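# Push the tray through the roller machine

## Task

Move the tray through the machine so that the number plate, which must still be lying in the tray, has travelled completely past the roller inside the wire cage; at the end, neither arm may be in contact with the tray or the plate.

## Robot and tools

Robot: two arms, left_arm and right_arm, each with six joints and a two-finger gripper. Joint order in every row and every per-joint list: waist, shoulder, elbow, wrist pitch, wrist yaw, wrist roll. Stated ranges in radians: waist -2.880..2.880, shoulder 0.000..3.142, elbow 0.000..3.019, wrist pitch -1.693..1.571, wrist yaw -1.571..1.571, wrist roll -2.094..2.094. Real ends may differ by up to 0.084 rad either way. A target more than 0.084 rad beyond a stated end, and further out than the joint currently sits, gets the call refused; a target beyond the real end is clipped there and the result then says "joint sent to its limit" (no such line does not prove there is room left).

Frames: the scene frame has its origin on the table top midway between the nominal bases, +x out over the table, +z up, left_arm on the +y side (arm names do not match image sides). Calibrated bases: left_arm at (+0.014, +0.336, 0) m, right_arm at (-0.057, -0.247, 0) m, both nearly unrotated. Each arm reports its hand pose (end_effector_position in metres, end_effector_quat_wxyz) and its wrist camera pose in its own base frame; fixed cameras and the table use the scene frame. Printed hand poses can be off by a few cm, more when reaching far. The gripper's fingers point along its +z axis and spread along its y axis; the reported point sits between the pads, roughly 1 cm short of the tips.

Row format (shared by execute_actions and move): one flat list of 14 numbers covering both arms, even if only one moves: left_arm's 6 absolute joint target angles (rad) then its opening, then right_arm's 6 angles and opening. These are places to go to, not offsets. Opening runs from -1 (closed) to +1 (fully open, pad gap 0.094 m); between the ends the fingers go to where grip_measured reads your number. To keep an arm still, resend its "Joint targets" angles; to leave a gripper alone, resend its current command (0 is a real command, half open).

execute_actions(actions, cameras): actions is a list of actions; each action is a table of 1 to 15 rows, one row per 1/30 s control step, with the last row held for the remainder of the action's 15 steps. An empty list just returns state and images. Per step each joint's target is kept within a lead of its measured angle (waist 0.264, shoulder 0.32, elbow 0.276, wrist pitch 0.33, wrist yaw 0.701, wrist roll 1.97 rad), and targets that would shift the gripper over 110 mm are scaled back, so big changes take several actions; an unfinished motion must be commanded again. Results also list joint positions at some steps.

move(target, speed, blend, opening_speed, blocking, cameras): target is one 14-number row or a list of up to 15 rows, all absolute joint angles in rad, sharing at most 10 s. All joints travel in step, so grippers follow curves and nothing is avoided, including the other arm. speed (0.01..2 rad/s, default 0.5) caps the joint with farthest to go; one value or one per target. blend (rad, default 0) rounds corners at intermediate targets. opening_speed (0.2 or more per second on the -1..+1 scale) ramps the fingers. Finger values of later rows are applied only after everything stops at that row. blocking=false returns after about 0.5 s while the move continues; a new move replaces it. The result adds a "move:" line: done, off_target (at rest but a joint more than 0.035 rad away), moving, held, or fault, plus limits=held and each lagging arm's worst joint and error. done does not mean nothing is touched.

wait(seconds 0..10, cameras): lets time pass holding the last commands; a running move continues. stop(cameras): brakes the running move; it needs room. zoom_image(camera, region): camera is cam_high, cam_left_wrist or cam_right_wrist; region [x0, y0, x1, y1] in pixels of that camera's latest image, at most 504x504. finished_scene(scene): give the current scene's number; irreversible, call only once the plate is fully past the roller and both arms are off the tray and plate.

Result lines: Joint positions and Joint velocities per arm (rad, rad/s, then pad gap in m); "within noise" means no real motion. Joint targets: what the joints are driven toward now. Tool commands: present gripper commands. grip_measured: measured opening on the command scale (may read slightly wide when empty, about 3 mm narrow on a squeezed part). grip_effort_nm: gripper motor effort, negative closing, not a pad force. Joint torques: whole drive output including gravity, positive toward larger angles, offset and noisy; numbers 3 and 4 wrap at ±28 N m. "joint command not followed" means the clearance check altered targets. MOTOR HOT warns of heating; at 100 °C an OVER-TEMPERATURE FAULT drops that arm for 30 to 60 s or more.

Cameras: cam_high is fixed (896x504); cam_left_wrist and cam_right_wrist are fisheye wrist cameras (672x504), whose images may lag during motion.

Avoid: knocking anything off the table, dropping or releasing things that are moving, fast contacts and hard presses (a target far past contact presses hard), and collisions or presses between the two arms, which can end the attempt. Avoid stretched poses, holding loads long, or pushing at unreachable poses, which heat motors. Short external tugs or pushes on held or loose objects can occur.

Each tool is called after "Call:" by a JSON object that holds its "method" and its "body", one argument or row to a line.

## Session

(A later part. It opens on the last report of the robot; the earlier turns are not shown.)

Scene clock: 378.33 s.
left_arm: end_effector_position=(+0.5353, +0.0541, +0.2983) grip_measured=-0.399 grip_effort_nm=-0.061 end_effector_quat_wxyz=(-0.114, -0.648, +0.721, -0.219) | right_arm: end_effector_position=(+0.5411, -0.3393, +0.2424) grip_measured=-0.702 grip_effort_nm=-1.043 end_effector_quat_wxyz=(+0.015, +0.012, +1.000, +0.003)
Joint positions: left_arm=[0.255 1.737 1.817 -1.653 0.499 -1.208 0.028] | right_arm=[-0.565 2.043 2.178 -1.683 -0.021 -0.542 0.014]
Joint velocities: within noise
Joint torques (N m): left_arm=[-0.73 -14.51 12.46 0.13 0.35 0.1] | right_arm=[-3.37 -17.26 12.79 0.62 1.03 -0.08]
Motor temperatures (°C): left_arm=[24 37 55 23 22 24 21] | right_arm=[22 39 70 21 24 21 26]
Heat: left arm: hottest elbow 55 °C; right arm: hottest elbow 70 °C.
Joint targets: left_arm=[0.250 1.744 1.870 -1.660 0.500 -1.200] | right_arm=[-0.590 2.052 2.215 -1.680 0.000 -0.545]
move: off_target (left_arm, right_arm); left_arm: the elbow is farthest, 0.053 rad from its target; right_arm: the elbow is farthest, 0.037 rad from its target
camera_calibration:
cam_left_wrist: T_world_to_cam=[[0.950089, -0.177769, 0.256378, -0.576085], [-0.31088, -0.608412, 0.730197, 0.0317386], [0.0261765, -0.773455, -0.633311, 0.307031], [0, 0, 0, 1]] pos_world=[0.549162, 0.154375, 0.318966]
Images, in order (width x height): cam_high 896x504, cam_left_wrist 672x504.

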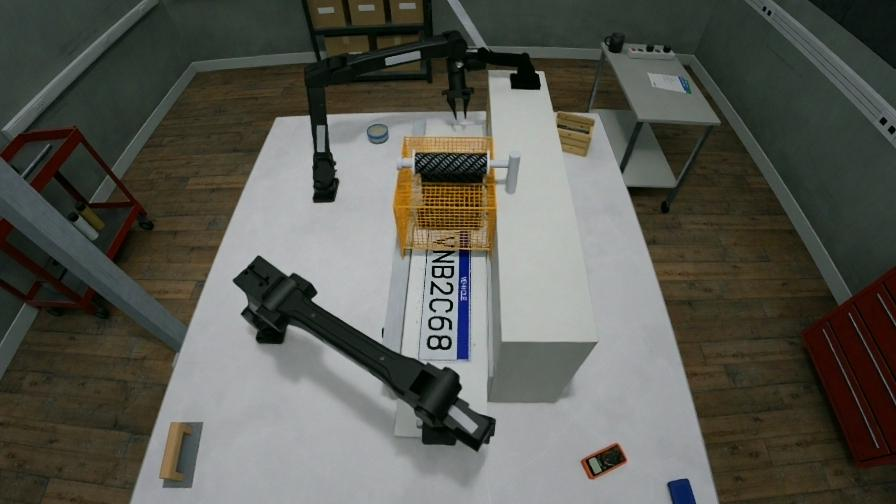

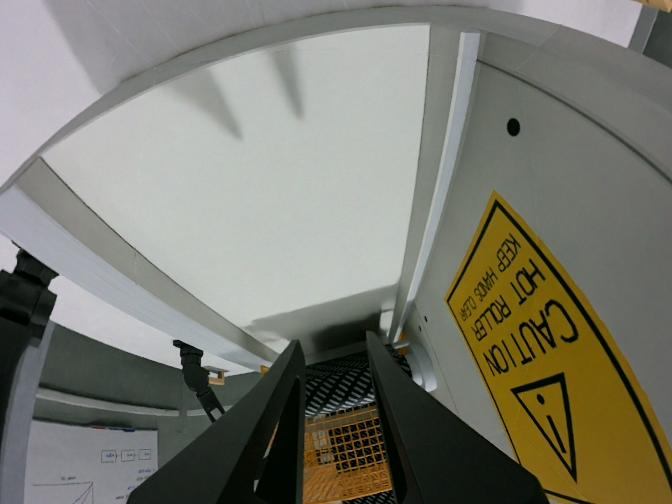

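Call:
{"method": "move", "body": {
  "target": [
    [0.25,1.744,1.87,-1.66,0.5,-1.2,-0.4,-0.585,2.052,2.215,-1.68,0,-0.545,0.15],
    [0.25,1.744,1.87,-1.66,0.5,-1.2,-0.4,-0.57,1.9,2.205,-1.6,0,-0.545,0.15]
  ],
  "speed": [0.3,0.25],
  "opening_speed": 1.5,
  "cameras": ["cam_high","cam_right_wrist"]
}}

Scene clock: 394.67 s.
left_arm: end_effector_position=(+0.5353, +0.0541, +0.2983) grip_measured=-0.399 grip_effort_nm=-0.066 end_effector_quat_wxyz=(-0.114, -0.648, +0.721, -0.219) | right_arm: end_effector_position=(+0.5318, -0.3449, +0.3317) grip_measured=+0.148 grip_effort_nm=0.105 end_effector_quat_wxyz=(+0.100, +0.017, +0.993, -0.061)
Joint positions: left_arm=[0.255 1.737 1.817 -1.653 0.499 -1.208 0.028] | right_arm=[-0.575 1.902 2.178 -1.612 -0.003 -0.542 0.054]
Joint velocities: within noise
Joint torques (N m): left_arm=[-0.73 -14.56 12.52 0.13 0.34 0.09] | right_arm=[-1.49 -16.5 12.11 1.33 0.23 -0.07]
Motor temperatures (°C): left_arm=[24 37 55 23 22 24 21] | right_arm=[22 40 70 21 24 21 26]
Heat: left arm: hottest elbow 55 °C; right arm: hottest elbow 70 °C.
Joint targets: left_arm=[0.250 1.744 1.870 -1.660 0.500 -1.200] | right_arm=[-0.570 1.900 2.205 -1.600 0.000 -0.545]
move: off_target (left_arm); left_arm: the elbow is farthest, 0.053 rad from its target
camera_calibration:
cam_right_wrist: T_world_to_cam=[[-0.180768, -0.974914, 0.12987, -0.284444], [-0.952419, 0.206464, 0.224211, 0.54932], [-0.2454, -0.0831604, -0.965848, 0.510602], [0, 0, 0, 1]] pos_world=[0.597066, -0.348261, 0.406941]
Images, in order (width x height): cam_high 896x504, cam_right_wrist 672x504.

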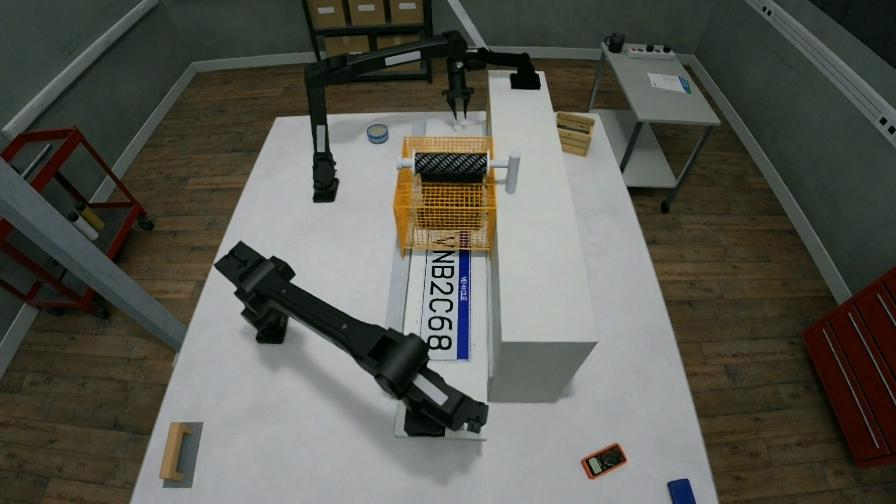

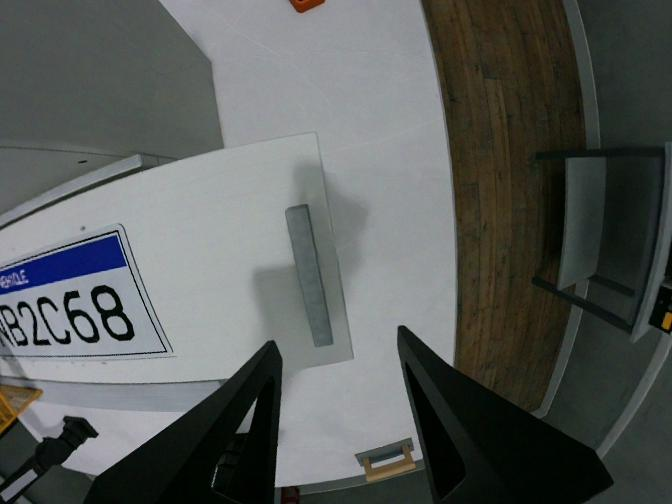

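Call:
{"method": "finished_scene", "body": {
  "scene": 2
}}

The scene is finished: the task was done.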